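# Place the ice pack alone into the standing delivery bag

## Task

Move the ice pack, and nothing else, so it sits entirely inside the delivery bag, with the bag still upright at the end. Lower it in rather than releasing it from fully above the bag's rim, since a drop like that may not count. Every other item must remain in the basket.

## Robot and tools

Robot: two arms, left_arm and right_arm, each ending in a two-finger gripper. The fingers point along the gripper's +z axis and separate along its y axis. end_effector_position is the spot between the finger pads, roughly 1 cm short of the tips. Base mounts in the scene frame: left_arm at (+0.019, +0.278, 0) m, right_arm at (-0.011, -0.297, 0) m, both nearly unrotated. A camera stand is fixed behind the arms.

Frame: the scene frame has its origin at table-top height, centred between the nominal bases; +z is up, +x reaches out over the table, +y is toward left_arm. Arm names do not match image left and right. All printed hand positions, quaternions (wxyz), velocities and targets use this frame; reported positions can be off by a few cm, more at long reach.

Row layout (shared by execute_actions and move): 14 numbers, each in [-1, 1]. First left_arm: dx, dy, dz, rx, ry, rz, opening; then right_arm in the same order. Always send all 14, even when one arm is idle. dx..rz are an offset, not a pose: measured from that arm's Hand target as it stood when the action or move began, along scene axes, with rotation about the Hand target's position. Scale: 1.0 = 0.6 m of translation or 180 degrees of rotation; rx, ry, rz form a single rotation vector. A translation longer than 1.0 gets shortened along its direction. Repeating the same offset in a new call moves the arm further. Six zeros re-request the current Hand target. Opening is absolute, not an offset: +1 fully open (0.094 m), -1 closed. A 0 there is a real command, so to leave a gripper unchanged resend its current value (see Tool commands).

execute_actions(actions, cameras): actions is a list of actions; each action is up to 15 rows, one per 1/30 s step, and a short action repeats its final row to fill 15 steps. Every row counts from the action's starting Hand target, not the previous row. Images return only if actions is empty or cameras names them; an empty list also reveals the scene number and other normally omitted lines. Results also list end_effector_position at some steps.

move(target, speed, blend, opening_speed, grip_force, blocking, cameras): drives each gripper in a straight line toward target, which is one 14-number row or a list of up to 15 rows, every row an offset from the same starting Hand targets. speed is path top speed in m/s, 0.002 to 2.9 (default 0.25), one value or one per target; rotation is capped at twice that in rad/s. blend (metres) rounds corners between listed targets; 0 means stop at each. opening_speed sets how fast openings change, per second on the -1..+1 scale, at least 0.2; use it for fragile or soft items. grip_force is a per-pad force cap in newtons, 10 to 50, single or per arm, persisting until changed; low values close slowly. blocking=false returns after about 0.5 s while the move continues. Motion lasts 0.5 s to 10 s and ignores obstacles, including the other arm. The result adds a move: line with an ending such as done, off_target, moving, held or fault, plus limits (paced = pose was clipped, held = steps withheld). An arm not named in the ending is done, i.e. within 10 mm and 2 degrees.

wait(seconds, cameras): 0 to 10 s, arms hold their last command; a running move proceeds. stop(cameras): brakes a running move. zoom_image(camera, region): region [x0, y0, x1, y1] in pixels of the latest image from cam_high, cam_low, cam_left_wrist or cam_right_wrist, at most 504 by 504. read_manual gives only licence text. finished_scene(scene) ends the current scene, taking its number; it is irreversible, so call it only once the bag holds the ice pack and stands, and make no further call in that reply if it ends scene 1.

Result lines: Hand target is the last commanded pose after clipping; the gripper often stops short, and only a new command (even zeros) asks for it again; if still short, send the gap as an offset. grip_measured is measured opening on the command scale (reads up to ~2.5 mm wide when empty, and below an object's true width when squeezing). grip_effort_nm is gripper motor effort, negative closing, not pad force. Joint velocities may read within noise. Joint torques include arm weight and wrap at ±28 N m on joints 1 to 3. MOTOR HOT appears at 75 °C; at 90 °C the arm folds and idles for the rest of the scene.

Cautions: orientation commands are clipped to 40 degrees from the current attitude per step. Check position and tilt after each move and correct it. Avoid paths near an arm's own base. Never let the grippers, wrist cameras or arms collide or pinch each other. Blocked arms keep pushing; command them back to relieve the press. Move slowly near contacts, don't strike the table or heavy things, don't release moving items, keep everything on the table, keep the bag upright, and lower the ice pack inside the rim before opening. Avoid holding loads or stretched poses for long. Objects may occasionally be nudged by outside disturbances.

Each tool is called after "Call:" as name([rows], argument=value, ...), one row to a line, values as JSON.

## Session

Call:
execute_actions(actions=[])

Scene clock: 0.00 s.
left_arm: end_effector_position=(+0.1063, -0.0526, +0.3404) grip_measured=+1.000 grip_effort_nm=n/a end_effector_quat_wxyz=(+0.449, +0.458, +0.709, -0.295) | right_arm: end_effector_position=(+0.2811, -0.5739, +0.1714) grip_measured=+1.000 grip_effort_nm=n/a end_effector_quat_wxyz=(+0.703, +0.034, +0.705, +0.091)
Joint positions: left_arm=[-1.454 1.059 1.238 -0.633 -0.259 -0.133 0.094] | right_arm=[-1.187 1.825 0.672 1.169 -1.265 0.191 0.094]
Joint velocities: within noise
Joint torques (N m): no reading
Heat: left arm: 36 °C; right arm: 38 °C.
Hand target: left_arm +0.1061, -0.0517, +0.3421; +0.449, +0.457, +0.708, -0.296 | right_arm +0.2813, -0.5745, +0.1750; +0.705, +0.030, +0.704, +0.087
Tool commands: left_gripper/opening=+1.0 right_gripper/opening=+1.0

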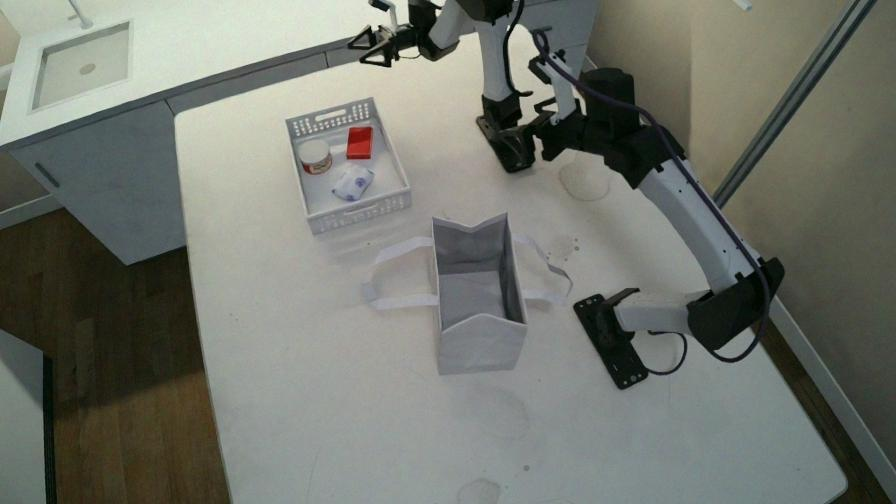

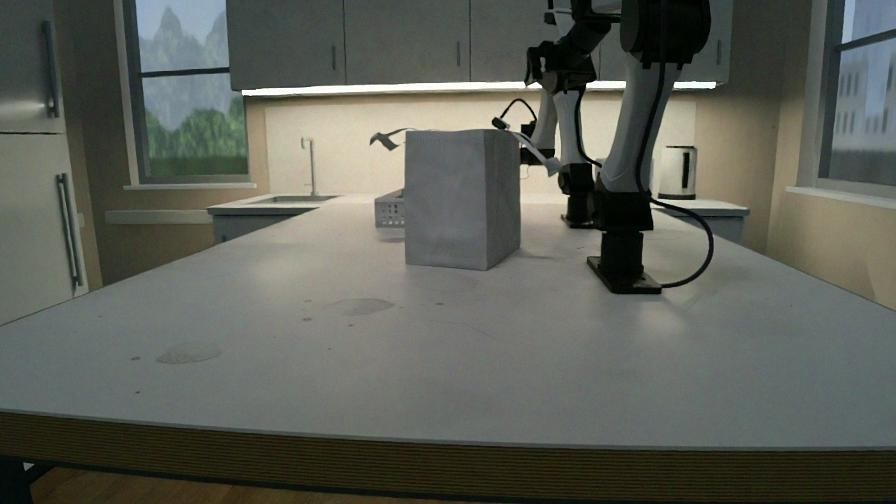

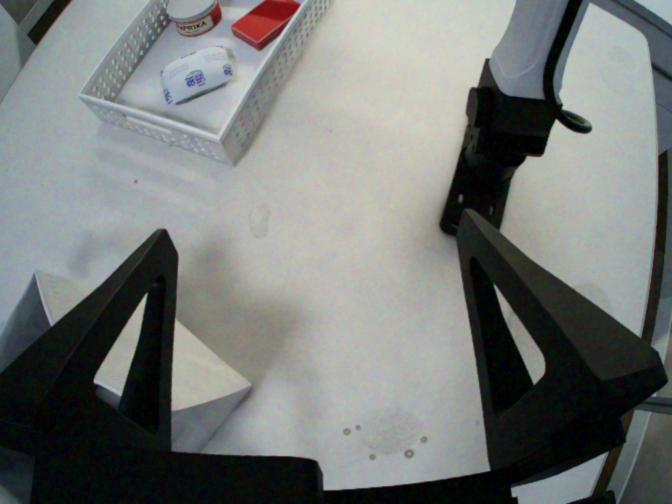

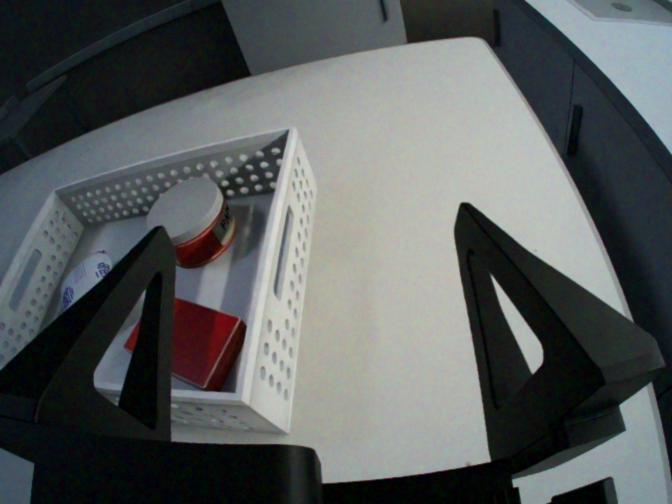

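Call:
zoom_image(camera="cam_high", region=[340, 180, 600, 390])

Call:
zoom_image(camera="cam_high", region=[270, 85, 430, 245])

Call:
zoom_image(camera="cam_low", region=[340, 100, 640, 290])

Scaled by 1.938 from the camera's 896x504 image, which has a finer 1280x720 frame.

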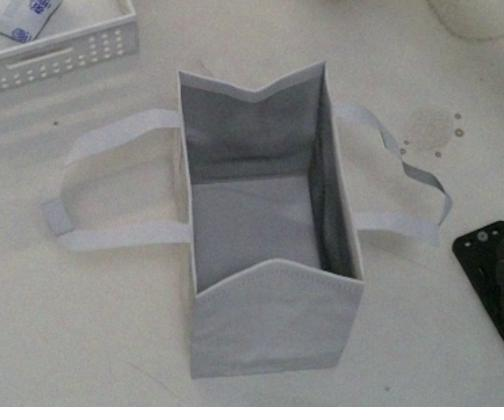

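Scaled by 3.150 from the camera's 896x504 image, which has a finer 1280x720 frame.

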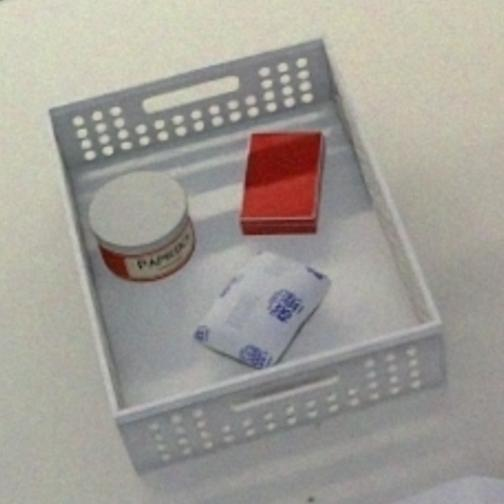

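Scaled by 1.680 from the camera's 896x504 image, which has a finer 1280x720 frame.

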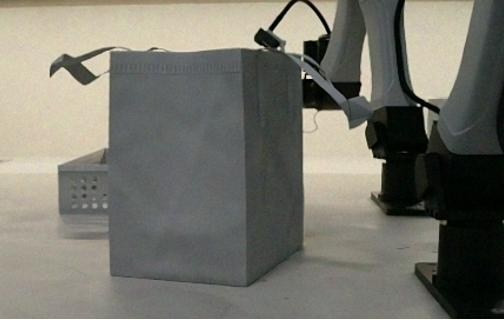

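Call:
move([
  [0.373, 0.2195, 0.097, 0, 0, 0.25, 1, 0.2003, 0.4768, -0.025, -0.1748, 0.2975, 0.2048, 1],
  [0.423, 0.586, 0.097, 0, 0, 0.438, 1, 0.2003, 0.4768, -0.025, -0.1748, 0.2975, 0.2048, 1],
  [0.273, 0.9195, 0.03, 0, 0, 0.65, 1, 0.2003, 0.4768, -0.025, -0.1748, 0.2975, 0.2048, 1],
], speed=0.4, blend=0.05, cameras=["all"])

Scene clock: 24.57 s.
left_arm: end_effector_position=(+0.2650, +0.4983, +0.3672) grip_measured=+1.000 grip_effort_nm=0.02 end_effector_quat_wxyz=(+0.492, -0.371, +0.752, +0.232) | right_arm: end_effector_position=(+0.3963, -0.2872, +0.1592) grip_measured=+1.000 grip_effort_nm=-0.02 end_effector_quat_wxyz=(+0.247, -0.330, +0.906, +0.093)
Joint positions: left_arm=[0.568 1.059 1.342 -0.724 -0.291 -0.152 0.094] | right_arm=[-0.143 1.74 1.517 -0.976 -0.392 -0.765 0.094]
Joint torques (N m): left_arm=[1.17 -1.39 5.89 2.1 -0.09 0.25] | right_arm=[0.46 -7.04 8.4 1.09 -0.21 -0.06]
Heat: left arm: 42 °C; right arm: 40 °C.
Hand target: left_arm +0.2700, +0.5000, +0.3600; +0.487, -0.365, +0.760, +0.228 | right_arm +0.4014, -0.2883, +0.1600; +0.243, -0.331, +0.908, +0.089
Off the commanded pose: left_arm 0.009 m, 1 deg | right_arm 0.005 m, 1 deg.
move: done
camera_calibration:
cam_left_wrist: T_world_to_cam=[[0.744837, -0.66724, -0.00289655, 0.129707], [-0.643402, -0.717062, -0.26806, 0.62593], [0.176784, 0.201525, -0.963398, 0.323876], [0, 0, 0, 1]] pos_world=[0.248858, 0.470107, 0.480184]
cam_right_wrist: T_world_to_cam=[[0.595053, -0.803223, 0.0273101, -0.47909], [-0.759668, -0.551045, 0.345331, 0.0864757], [-0.262329, -0.226237, -0.938083, 0.309155], [0, 0, 0, 1]] pos_world=[0.431877, -0.267222, 0.273235]

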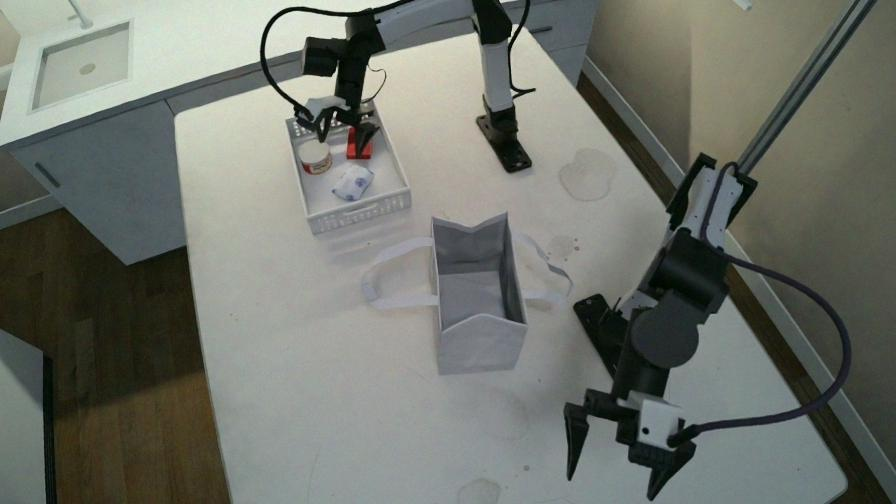

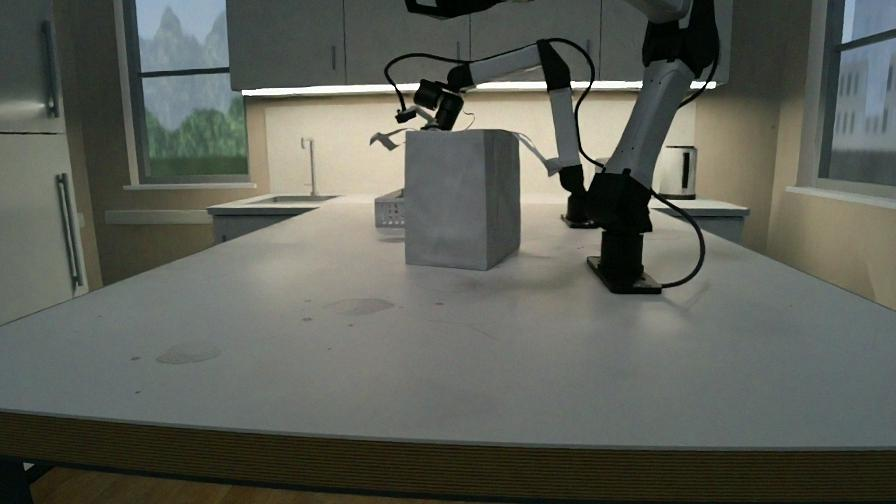

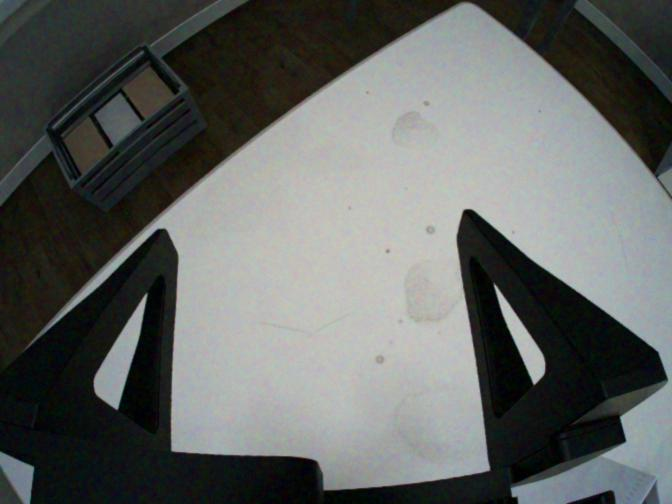

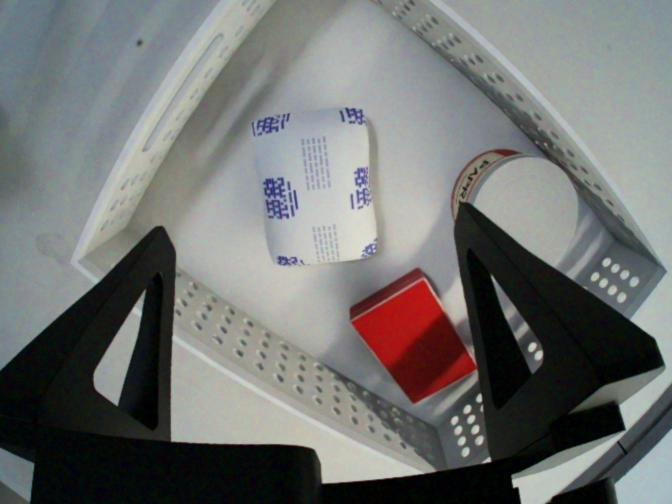

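Call:
move([
  [0,0,0,0,0,0,1, -0.01, -0.004, -0.1667, 0, 0, 0.0167, 1],
  [0,0,0,0,0,0,1, -0.01, -0.004, -0.2267, 0, 0, 0.0167, 1],
], speed=[0.3, 0.12], blend=[0.02, 0], cameras=["all"])

Scene clock: 29.87 s.
left_arm: end_effector_position=(+0.2651, +0.4984, +0.3674) grip_measured=+1.000 grip_effort_nm=0.02 end_effector_quat_wxyz=(+0.492, -0.371, +0.752, +0.232) | right_arm: end_effector_position=(+0.3990, -0.2907, +0.0340) grip_measured=+1.000 grip_effort_nm=-0.02 end_effector_quat_wxyz=(+0.246, -0.354, +0.898, +0.086)
Joint positions: left_arm=[0.568 1.059 1.342 -0.723 -0.291 -0.152 0.094] | right_arm=[-0.151 1.861 1.157 -0.504 -0.392 -0.827 0.094]
Joint torques (N m): left_arm=[1.14 -1.42 5.9 2.1 -0.07 0.25] | right_arm=[-0.46 -7.87 4.37 1.34 -0.51 -0.15]
Heat: left arm: 41 °C; right arm: 41 °C.
Hand target: left_arm +0.2700, +0.5001, +0.3600; +0.487, -0.365, +0.760, +0.228 | right_arm +0.3954, -0.2908, +0.0240; +0.241, -0.354, +0.899, +0.095
Off the commanded pose: left_arm 0.009 m, 1 deg | right_arm 0.011 m, 1 deg.
move: off_target (right_arm); blend cut to 0.018 m at target 1
camera_calibration:
cam_left_wrist: T_world_to_cam=[[0.744858, -0.667217, -0.00270084, 0.129596], [-0.643211, -0.716971, -0.26876, 0.626206], [0.177385, 0.201925, -0.963203, 0.323541], [0, 0, 0, 1]] pos_world=[0.248861, 0.470109, 0.480285]
cam_right_wrist: T_world_to_cam=[[0.631101, -0.7739, 0.052833, -0.486875], [-0.737799, -0.57784, 0.348932, 0.113246], [-0.23951, -0.259192, -0.935657, 0.172864], [0, 0, 0, 1]] pos_world=[0.432223, -0.26655, 0.14795]

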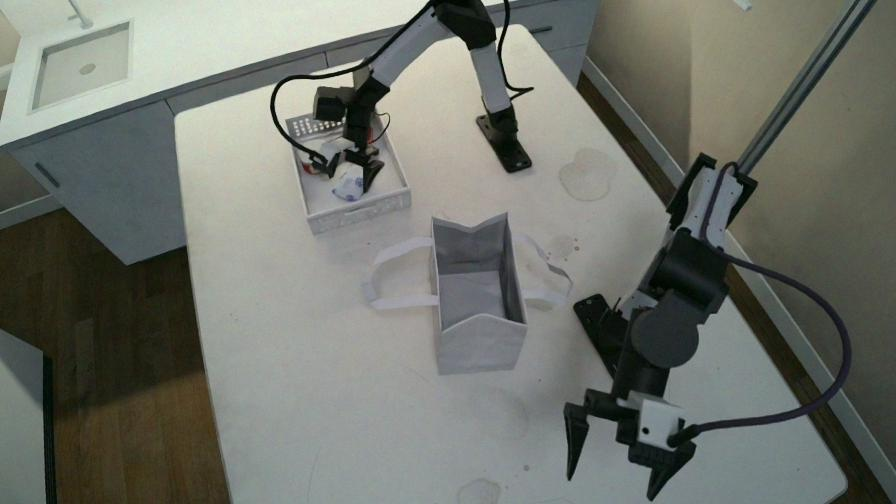

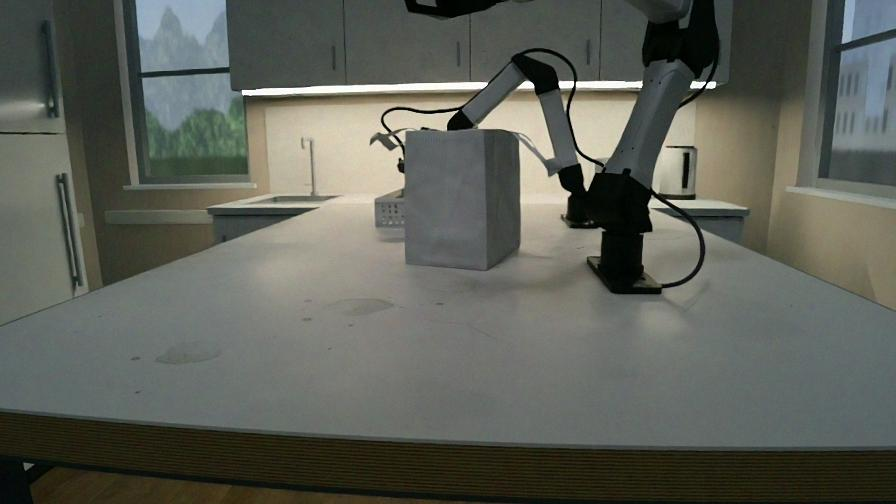

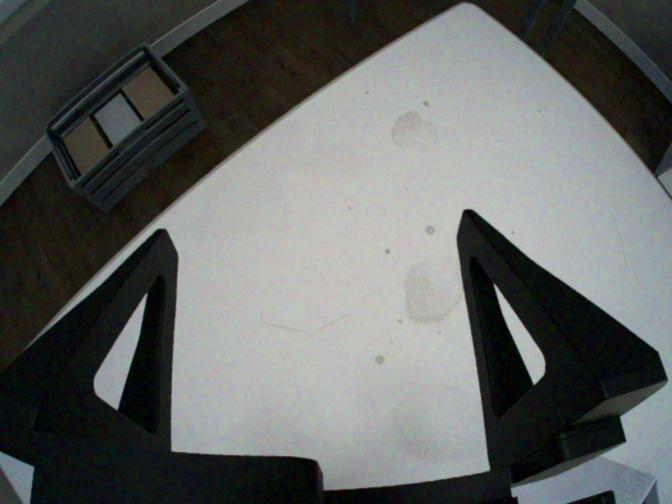

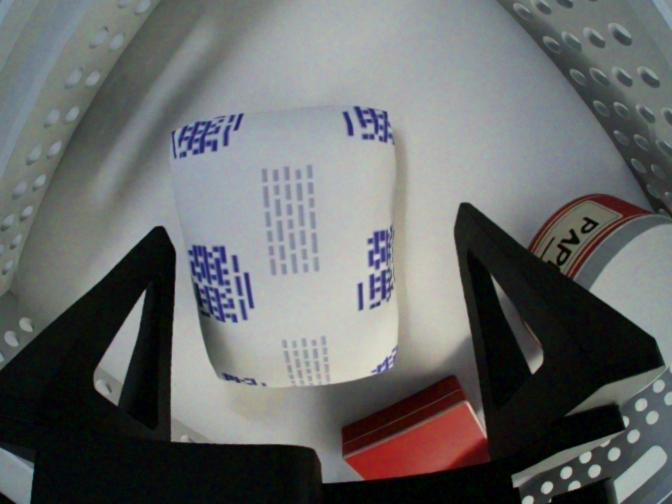

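Call:
move(target=[0,0,0,0,0,0,1, -0.0083, 0.0105, -0.02, 0, 0, 0.022, 1], speed=0.1, cameras=["cam_right_wrist"])

Scene clock: 32.43 s.
left_arm: end_effector_position=(+0.2651, +0.4984, +0.3674) grip_measured=+1.000 grip_effort_nm=0.02 end_effector_quat_wxyz=(+0.492, -0.371, +0.752, +0.232) | right_arm: end_effector_position=(+0.3947, -0.2868, +0.0227) grip_measured=+1.000 grip_effort_nm=-0.02 end_effector_quat_wxyz=(+0.244, -0.382, +0.887, +0.093)
Joint positions: left_arm=[0.568 1.059 1.342 -0.723 -0.291 -0.152 0.094] | right_arm=[-0.151 1.884 1.139 -0.488 -0.412 -0.891 0.094]
Joint torques (N m): left_arm=[1.17 -1.43 5.9 2.1 -0.07 0.24] | right_arm=[-0.02 -7.75 4.14 1.22 -0.54 -0.16]
Heat: left arm: 41 °C; right arm: 41 °C.
Hand target: left_arm +0.2700, +0.5001, +0.3600; +0.487, -0.365, +0.760, +0.228 | right_arm +0.3905, -0.2845, +0.0121; +0.237, -0.385, +0.886, +0.103
Off the commanded pose: left_arm 0.009 m, 1 deg | right_arm 0.012 m, 1 deg.
move: off_target (right_arm)
camera_calibration:
cam_right_wrist: T_world_to_cam=[[0.678016, -0.733027, 0.0544663, -0.487266], [-0.70071, -0.622183, 0.349132, 0.0888706], [-0.222035, -0.274882, -0.935489, 0.150872], [0, 0, 0, 1]] pos_world=[0.426146, -0.260414, 0.136651]
Images, in order (width x height): cam_right_wrist 672x504.

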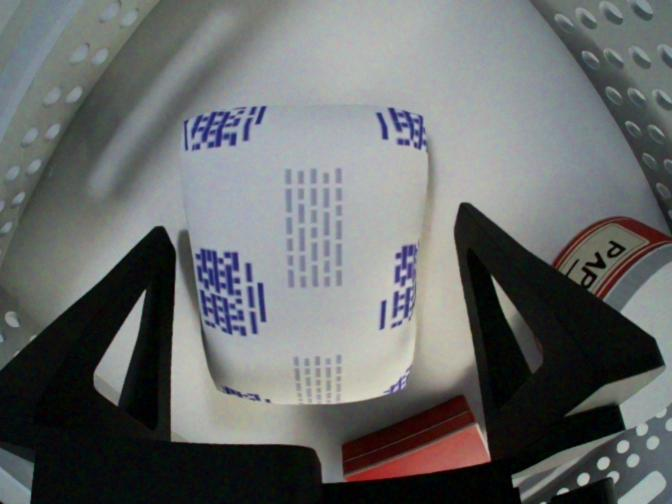

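Call:
move(target=[0,0,0,0,0,0,1, 0, 0, 0, 0, 0, 0, 0.1], grip_force=[50, 25], cameras=["cam_right_wrist"])

Scene clock: 36.97 s.
left_arm: end_effector_position=(+0.2651, +0.4984, +0.3674) grip_measured=+1.000 grip_effort_nm=0.01 end_effector_quat_wxyz=(+0.492, -0.371, +0.752, +0.232) | right_arm: end_effector_position=(+0.3951, -0.2858, +0.0233) grip_measured=+0.194 grip_effort_nm=-0.46 end_effector_quat_wxyz=(+0.246, -0.383, +0.885, +0.095)
Joint positions: left_arm=[0.568 1.059 1.342 -0.723 -0.291 -0.152 0.094] | right_arm=[-0.151 1.884 1.139 -0.486 -0.419 -0.892 0.056]
Joint torques (N m): left_arm=[1.16 -1.42 5.89 2.1 -0.08 0.25] | right_arm=[-0.08 -7.76 4.1 1.23 -0.45 -0.13]
Heat: left arm: 42 °C; right arm: 42 °C.
Hand target: left_arm +0.2700, +0.5001, +0.3600; +0.487, -0.365, +0.760, +0.228 | right_arm +0.3906, -0.2845, +0.0121; +0.237, -0.385, +0.886, +0.103
Off the commanded pose: left_arm 0.009 m, 1 deg | right_arm 0.012 m, 1 deg.
grip_force (N): 50, 25
move: off_target (right_arm)
camera_calibration:
cam_right_wrist: T_world_to_cam=[[0.680207, -0.731134, 0.0525499, -0.487116], [-0.699815, -0.626391, 0.343356, 0.088237], [-0.218122, -0.270328, -0.937734, 0.151589], [0, 0, 0, 1]] pos_world=[0.426154, -0.259898, 0.137451]
Images, in order (width x height): cam_right_wrist 672x504.

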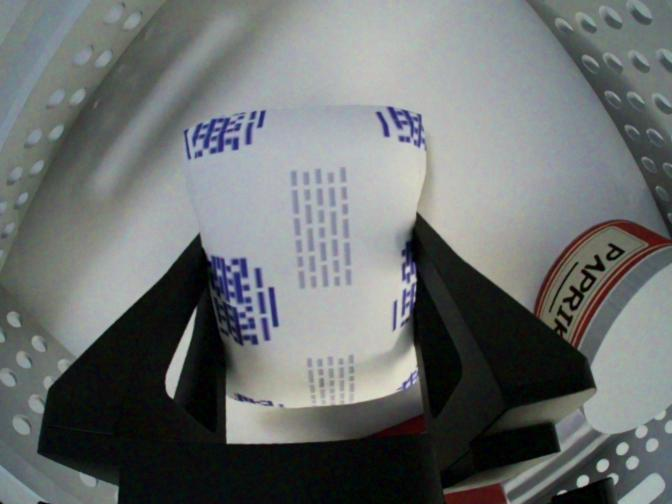

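Call:
move([
  [0,0,0,0,0,0,1, 0, 0, 0.23, 0, 0, 0, 0.1],
  [0,0,0,0,0,0,1, -0.101, 0.2575, 0.497, 0.036, -0.021, 0.071, 0.1],
  [0,0,0,0,0,0,1, -0.2343, 0.579, 0.513, 0.0729, -0.0424, 0.1422, 0.1],
], speed=0.3, blend=[0.05, 0.05, 0], cameras=["all"])

Scene clock: 43.93 s.
left_arm: end_effector_position=(+0.2651, +0.4984, +0.3674) grip_measured=+1.000 grip_effort_nm=0.02 end_effector_quat_wxyz=(+0.492, -0.371, +0.752, +0.232) | right_arm: end_effector_position=(+0.2410, +0.0553, +0.3067) grip_measured=+0.185 grip_effort_nm=-0.58 end_effector_quat_wxyz=(+0.284, -0.554, +0.750, +0.225)
Joint positions: left_arm=[0.568 1.059 1.342 -0.723 -0.291 -0.152 0.094] | right_arm=[0.821 1.706 1.95 -1.134 -0.319 -0.336 0.056]
Joint torques (N m): left_arm=[1.17 -1.42 5.9 2.11 -0.08 0.25] | right_arm=[-0.01 -7.17 8.81 2.06 -0.12 0]
Heat: left arm: 42 °C; right arm: 43 °C.
Hand target: left_arm +0.2700, +0.5001, +0.3600; +0.487, -0.365, +0.760, +0.228 | right_arm +0.2498, +0.0630, +0.3197; +0.308, -0.548, +0.744, +0.227
Off the commanded pose: left_arm 0.009 m, 1 deg | right_arm 0.018 m, 3 deg.
grip_force (N): 50, 25
move: off_target (right_arm)
camera_calibration:
cam_left_wrist: T_world_to_cam=[[0.744858, -0.667217, -0.00270084, 0.129596], [-0.643211, -0.716971, -0.26876, 0.626206], [0.177385, 0.201925, -0.963203, 0.323541], [0, 0, 0, 1]] pos_world=[0.248861, 0.470109, 0.480285]
cam_right_wrist: T_world_to_cam=[[0.936942, -0.349473, -0.00290078, -0.213789], [-0.345315, -0.92701, 0.146324, 0.0883886], [-0.0538252, -0.136095, -0.989233, 0.444667], [0, 0, 0, 1]] pos_world=[0.254764, 0.0677404, 0.426326]

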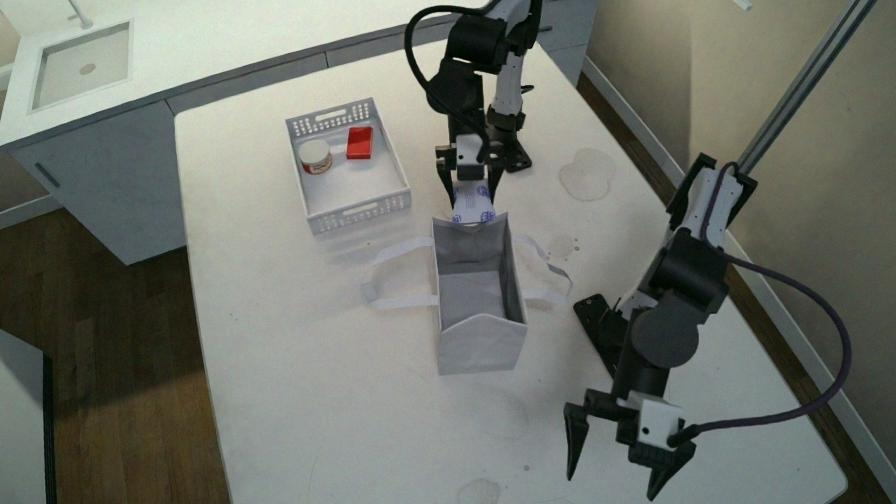

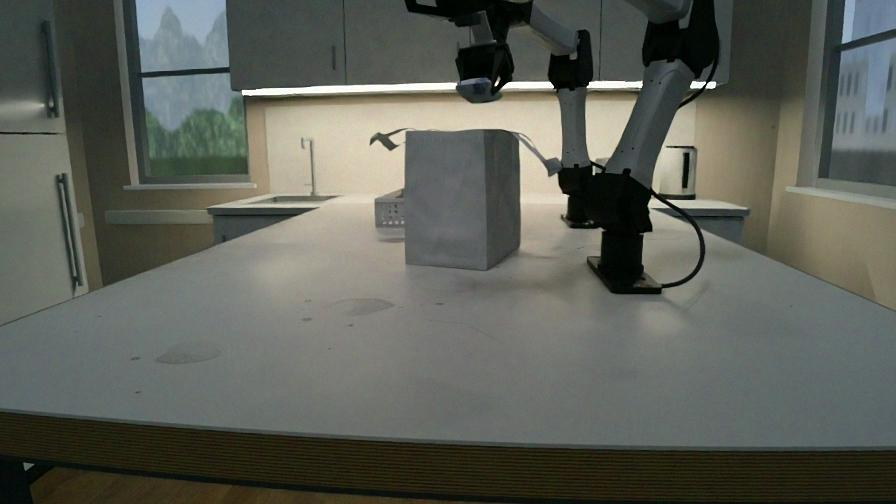

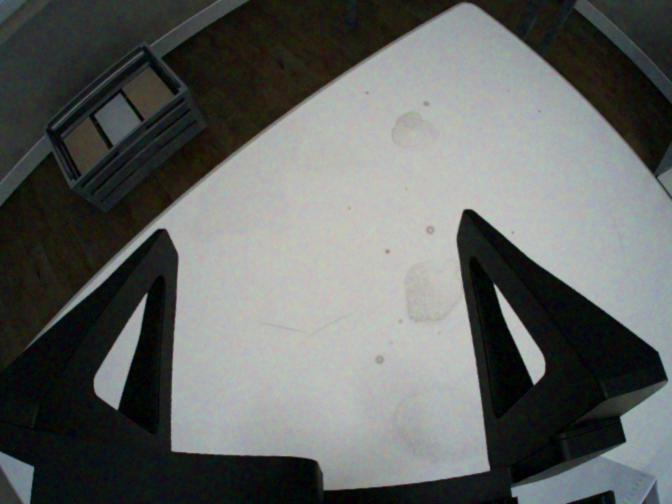

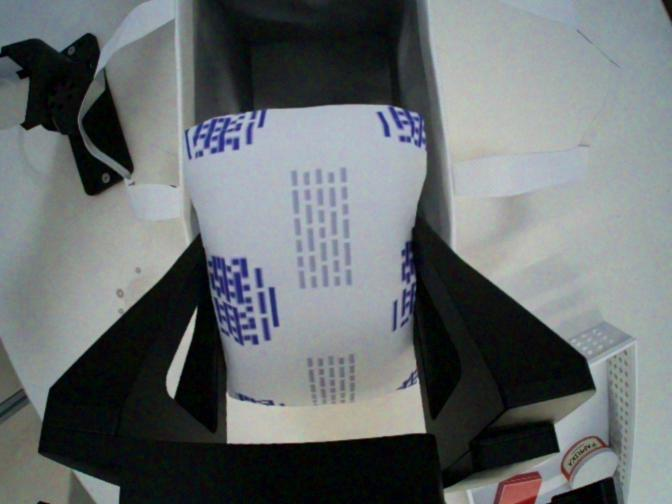

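Call:
move(target=[0,0,0,0,0,0,1, 0.0337, 0.1333, -0.0862, -0.0267, 0.0076, 0.0156, 0.1], speed=0.2, cameras=["all"])

Scene clock: 54.23 s.
left_arm: end_effector_position=(+0.2651, +0.4984, +0.3674) grip_measured=+1.000 grip_effort_nm=0.02 end_effector_quat_wxyz=(+0.492, -0.371, +0.752, +0.232) | right_arm: end_effector_position=(+0.2668, +0.1375, +0.2622) grip_measured=+0.185 grip_effort_nm=-0.59 end_effector_quat_wxyz=(+0.260, -0.579, +0.744, +0.209)
Joint positions: left_arm=[0.568 1.059 1.342 -0.723 -0.291 -0.152 0.094] | right_arm=[0.912 2.053 2.263 -1.145 -0.262 -0.322 0.056]
Joint torques (N m): left_arm=[1.17 -1.44 5.87 2.1 -0.08 0.24] | right_arm=[0.34 -10.25 8.57 1.78 -0.08 0.05]
Heat: left arm: 43 °C; right arm: 43 °C.
Hand target: left_arm +0.2700, +0.5001, +0.3600; +0.487, -0.365, +0.760, +0.228 | right_arm +0.2702, +0.1429, +0.2680; +0.271, -0.575, +0.743, +0.210
Off the commanded pose: left_arm 0.009 m, 1 deg | right_arm 0.009 m, 1 deg.
grip_force (N): 50, 25
move: done
camera_calibration:
cam_left_wrist: T_world_to_cam=[[0.744858, -0.667217, -0.00270084, 0.129596], [-0.643211, -0.716971, -0.26876, 0.626206], [0.177385, 0.201925, -0.963203, 0.323541], [0, 0, 0, 1]] pos_world=[0.248861, 0.470109, 0.480285]
cam_right_wrist: T_world_to_cam=[[0.951835, -0.306299, 0.0138442, -0.223666], [-0.302535, -0.930883, 0.204768, 0.153725], [-0.0498328, -0.199093, -0.978713, 0.418074], [0, 0, 0, 1]] pos_world=[0.280234, 0.157827, 0.380793]

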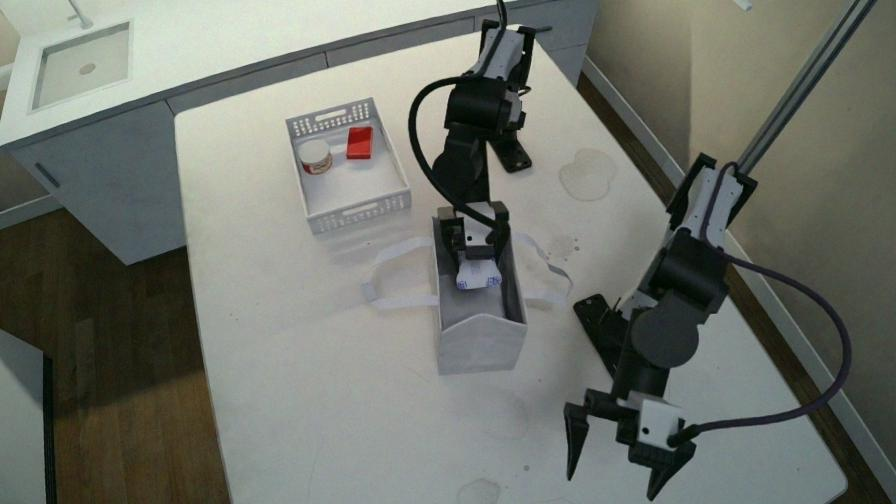

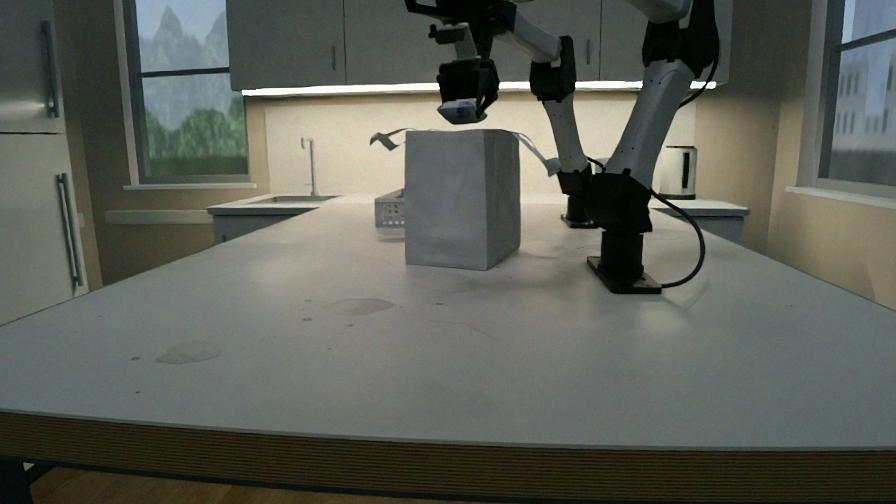

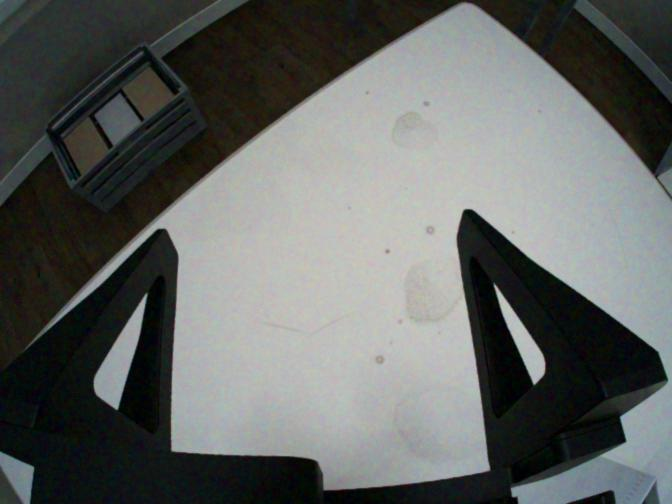

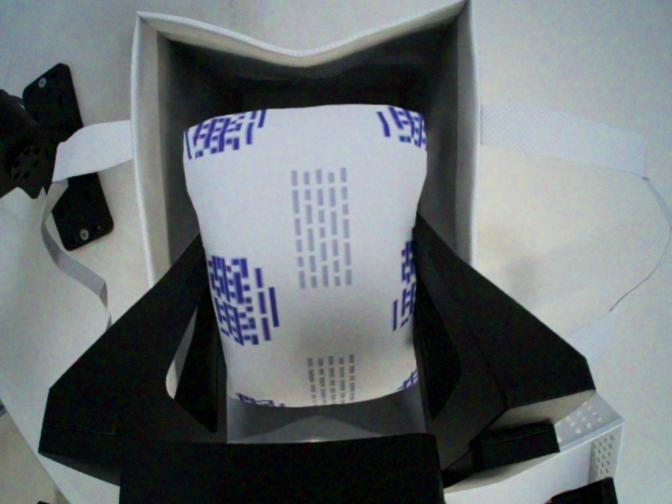

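Call:
move(target=[0,0,0,0,0,0,1, 0.003, 0.0113, -0.2367, -0.0512, 0.013, 0, 0.1], speed=0.2, cameras=["all"])

Scene clock: 57.13 s.
left_arm: end_effector_position=(+0.2651, +0.4984, +0.3674) grip_measured=+1.000 grip_effort_nm=0.02 end_effector_quat_wxyz=(+0.492, -0.371, +0.752, +0.232) | right_arm: end_effector_position=(+0.2711, +0.1452, +0.1321) grip_measured=+0.185 grip_effort_nm=-0.58 end_effector_quat_wxyz=(+0.204, -0.588, +0.766, +0.164)
Joint positions: left_arm=[0.568 1.059 1.342 -0.723 -0.291 -0.152 0.094] | right_arm=[0.936 2.105 1.891 -0.861 -0.195 -0.322 0.056]
Joint torques (N m): left_arm=[1.18 -1.46 5.9 2.1 -0.08 0.24] | right_arm=[0.57 -11.44 5.6 1.75 -0.09 -0.11]
Heat: left arm: 43 °C; right arm: 44 °C.
Hand target: left_arm +0.2700, +0.5001, +0.3600; +0.487, -0.365, +0.760, +0.228 | right_arm +0.2719, +0.1498, +0.1262; +0.208, -0.591, +0.762, +0.161
Off the commanded pose: left_arm 0.009 m, 1 deg | right_arm 0.008 m, 1 deg.
grip_force (N): 50, 25
move: done
camera_calibration:
cam_left_wrist: T_world_to_cam=[[0.744858, -0.667217, -0.00270084, 0.129596], [-0.643211, -0.716971, -0.26876, 0.626206], [0.177385, 0.201925, -0.963203, 0.323541], [0, 0, 0, 1]] pos_world=[0.248861, 0.470109, 0.480285]
cam_right_wrist: T_world_to_cam=[[0.94885, -0.314945, 0.0221957, -0.222693], [-0.302556, -0.886931, 0.349017, 0.163394], [-0.090235, -0.33788, -0.936853, 0.318102], [0, 0, 0, 1]] pos_world=[0.289442, 0.182264, 0.245931]

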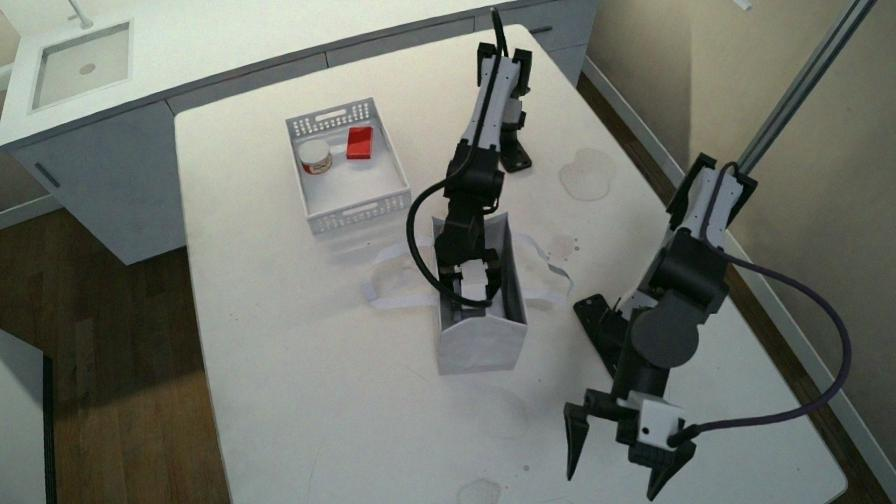

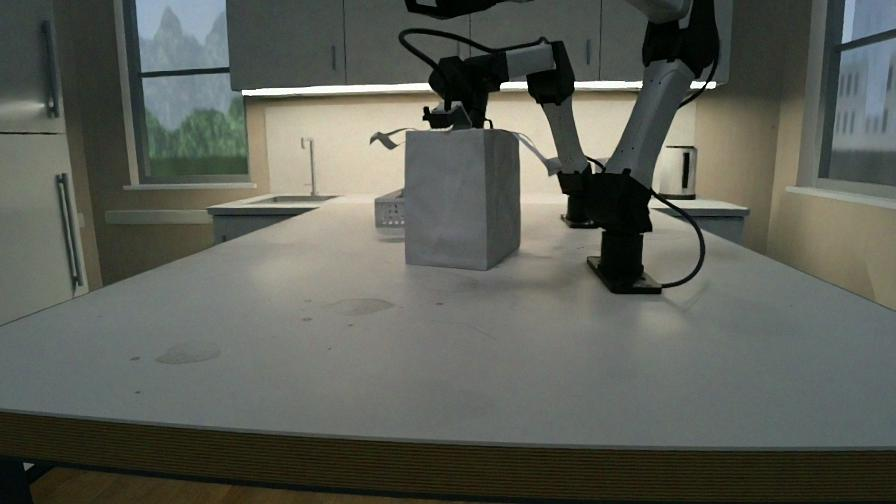

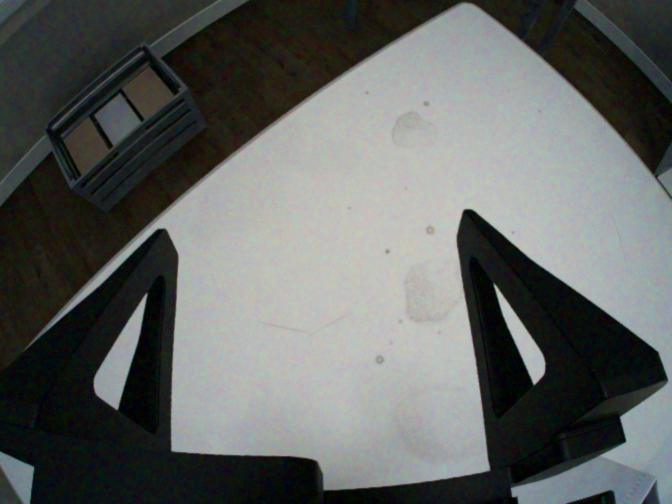

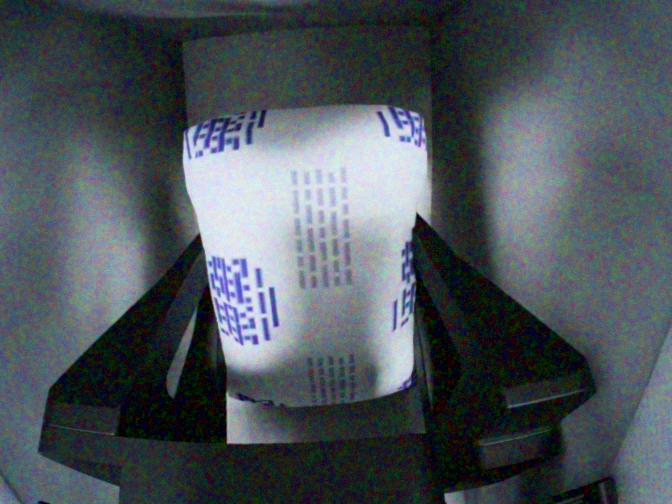

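Call:
move(target=[0,0,0,0,0,0,1, 0, 0, 0, 0, 0, 0, 0.5], opening_speed=0.8, cameras=["all"])

Scene clock: 59.60 s.
left_arm: end_effector_position=(+0.2651, +0.4984, +0.3674) grip_measured=+1.000 grip_effort_nm=0.01 end_effector_quat_wxyz=(+0.492, -0.371, +0.752, +0.232) | right_arm: end_effector_position=(+0.2728, +0.1474, +0.1336) grip_measured=+0.497 grip_effort_nm=0.13 end_effector_quat_wxyz=(+0.210, -0.587, +0.764, +0.166)
Joint positions: left_arm=[0.568 1.059 1.342 -0.723 -0.291 -0.152 0.094] | right_arm=[0.936 2.105 1.891 -0.848 -0.195 -0.322 0.07]
Joint torques (N m): left_arm=[1.16 -1.46 5.9 2.11 -0.08 0.24] | right_arm=[0.58 -11.54 5.56 1.63 -0.09 -0.09]
Heat: left arm: 43 °C; right arm: 44 °C.
Hand target: left_arm +0.2700, +0.5001, +0.3600; +0.487, -0.365, +0.760, +0.228 | right_arm +0.2719, +0.1498, +0.1262; +0.208, -0.591, +0.762, +0.161
Off the commanded pose: left_arm 0.009 m, 1 deg | right_arm 0.008 m, 1 deg.
grip_force (N): 50, 25
move: done
camera_calibration:
cam_left_wrist: T_world_to_cam=[[0.744858, -0.667217, -0.00270084, 0.129596], [-0.643211, -0.716971, -0.26876, 0.626206], [0.177385, 0.201925, -0.963203, 0.323541], [0, 0, 0, 1]] pos_world=[0.248861, 0.470109, 0.480285]
cam_right_wrist: T_world_to_cam=[[0.948617, -0.315328, 0.0263499, -0.224081], [-0.30533, -0.890311, 0.337815, 0.168086], [-0.083063, -0.328503, -0.940843, 0.317496], [0, 0, 0, 1]] pos_world=[0.290261, 0.183288, 0.247836]

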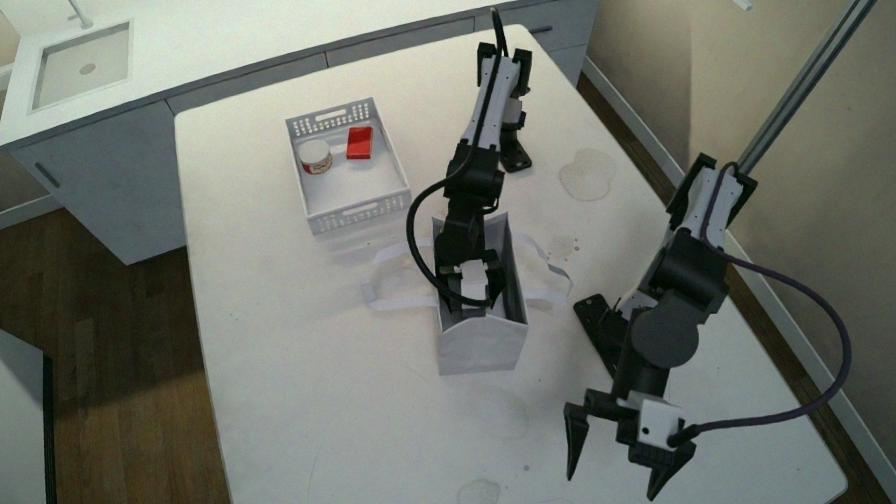

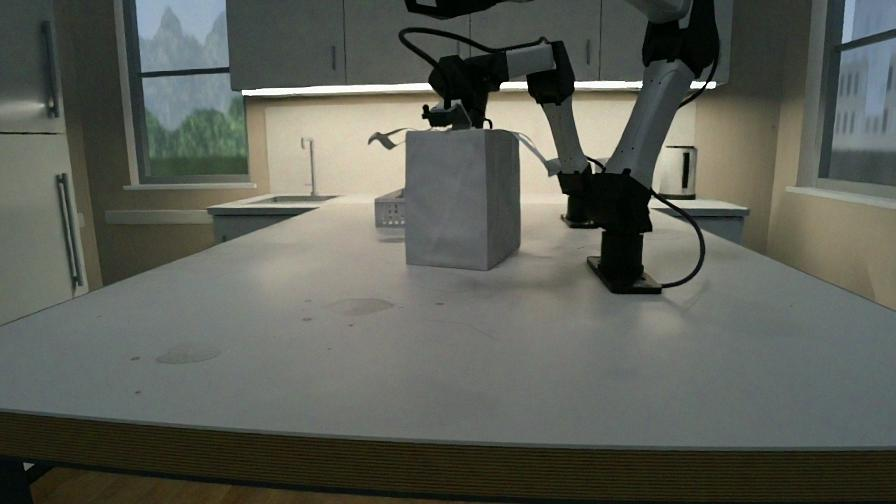

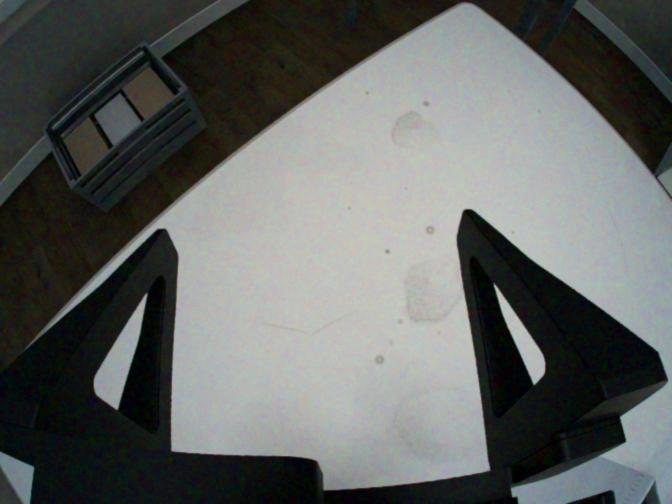

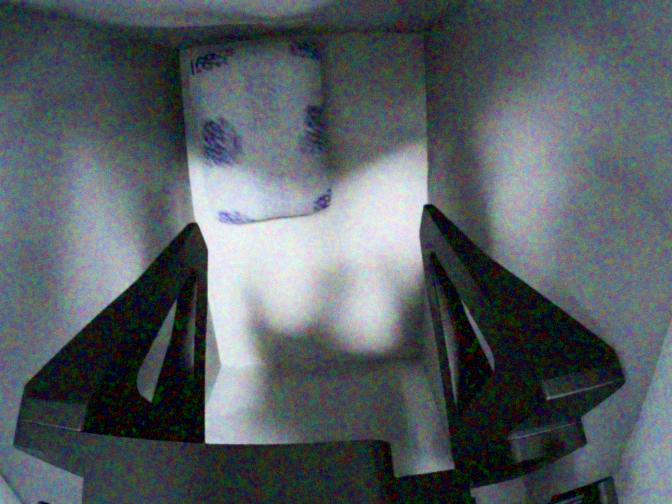

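Call:
finished_scene(scene=1)

The scene is finished: the task was done.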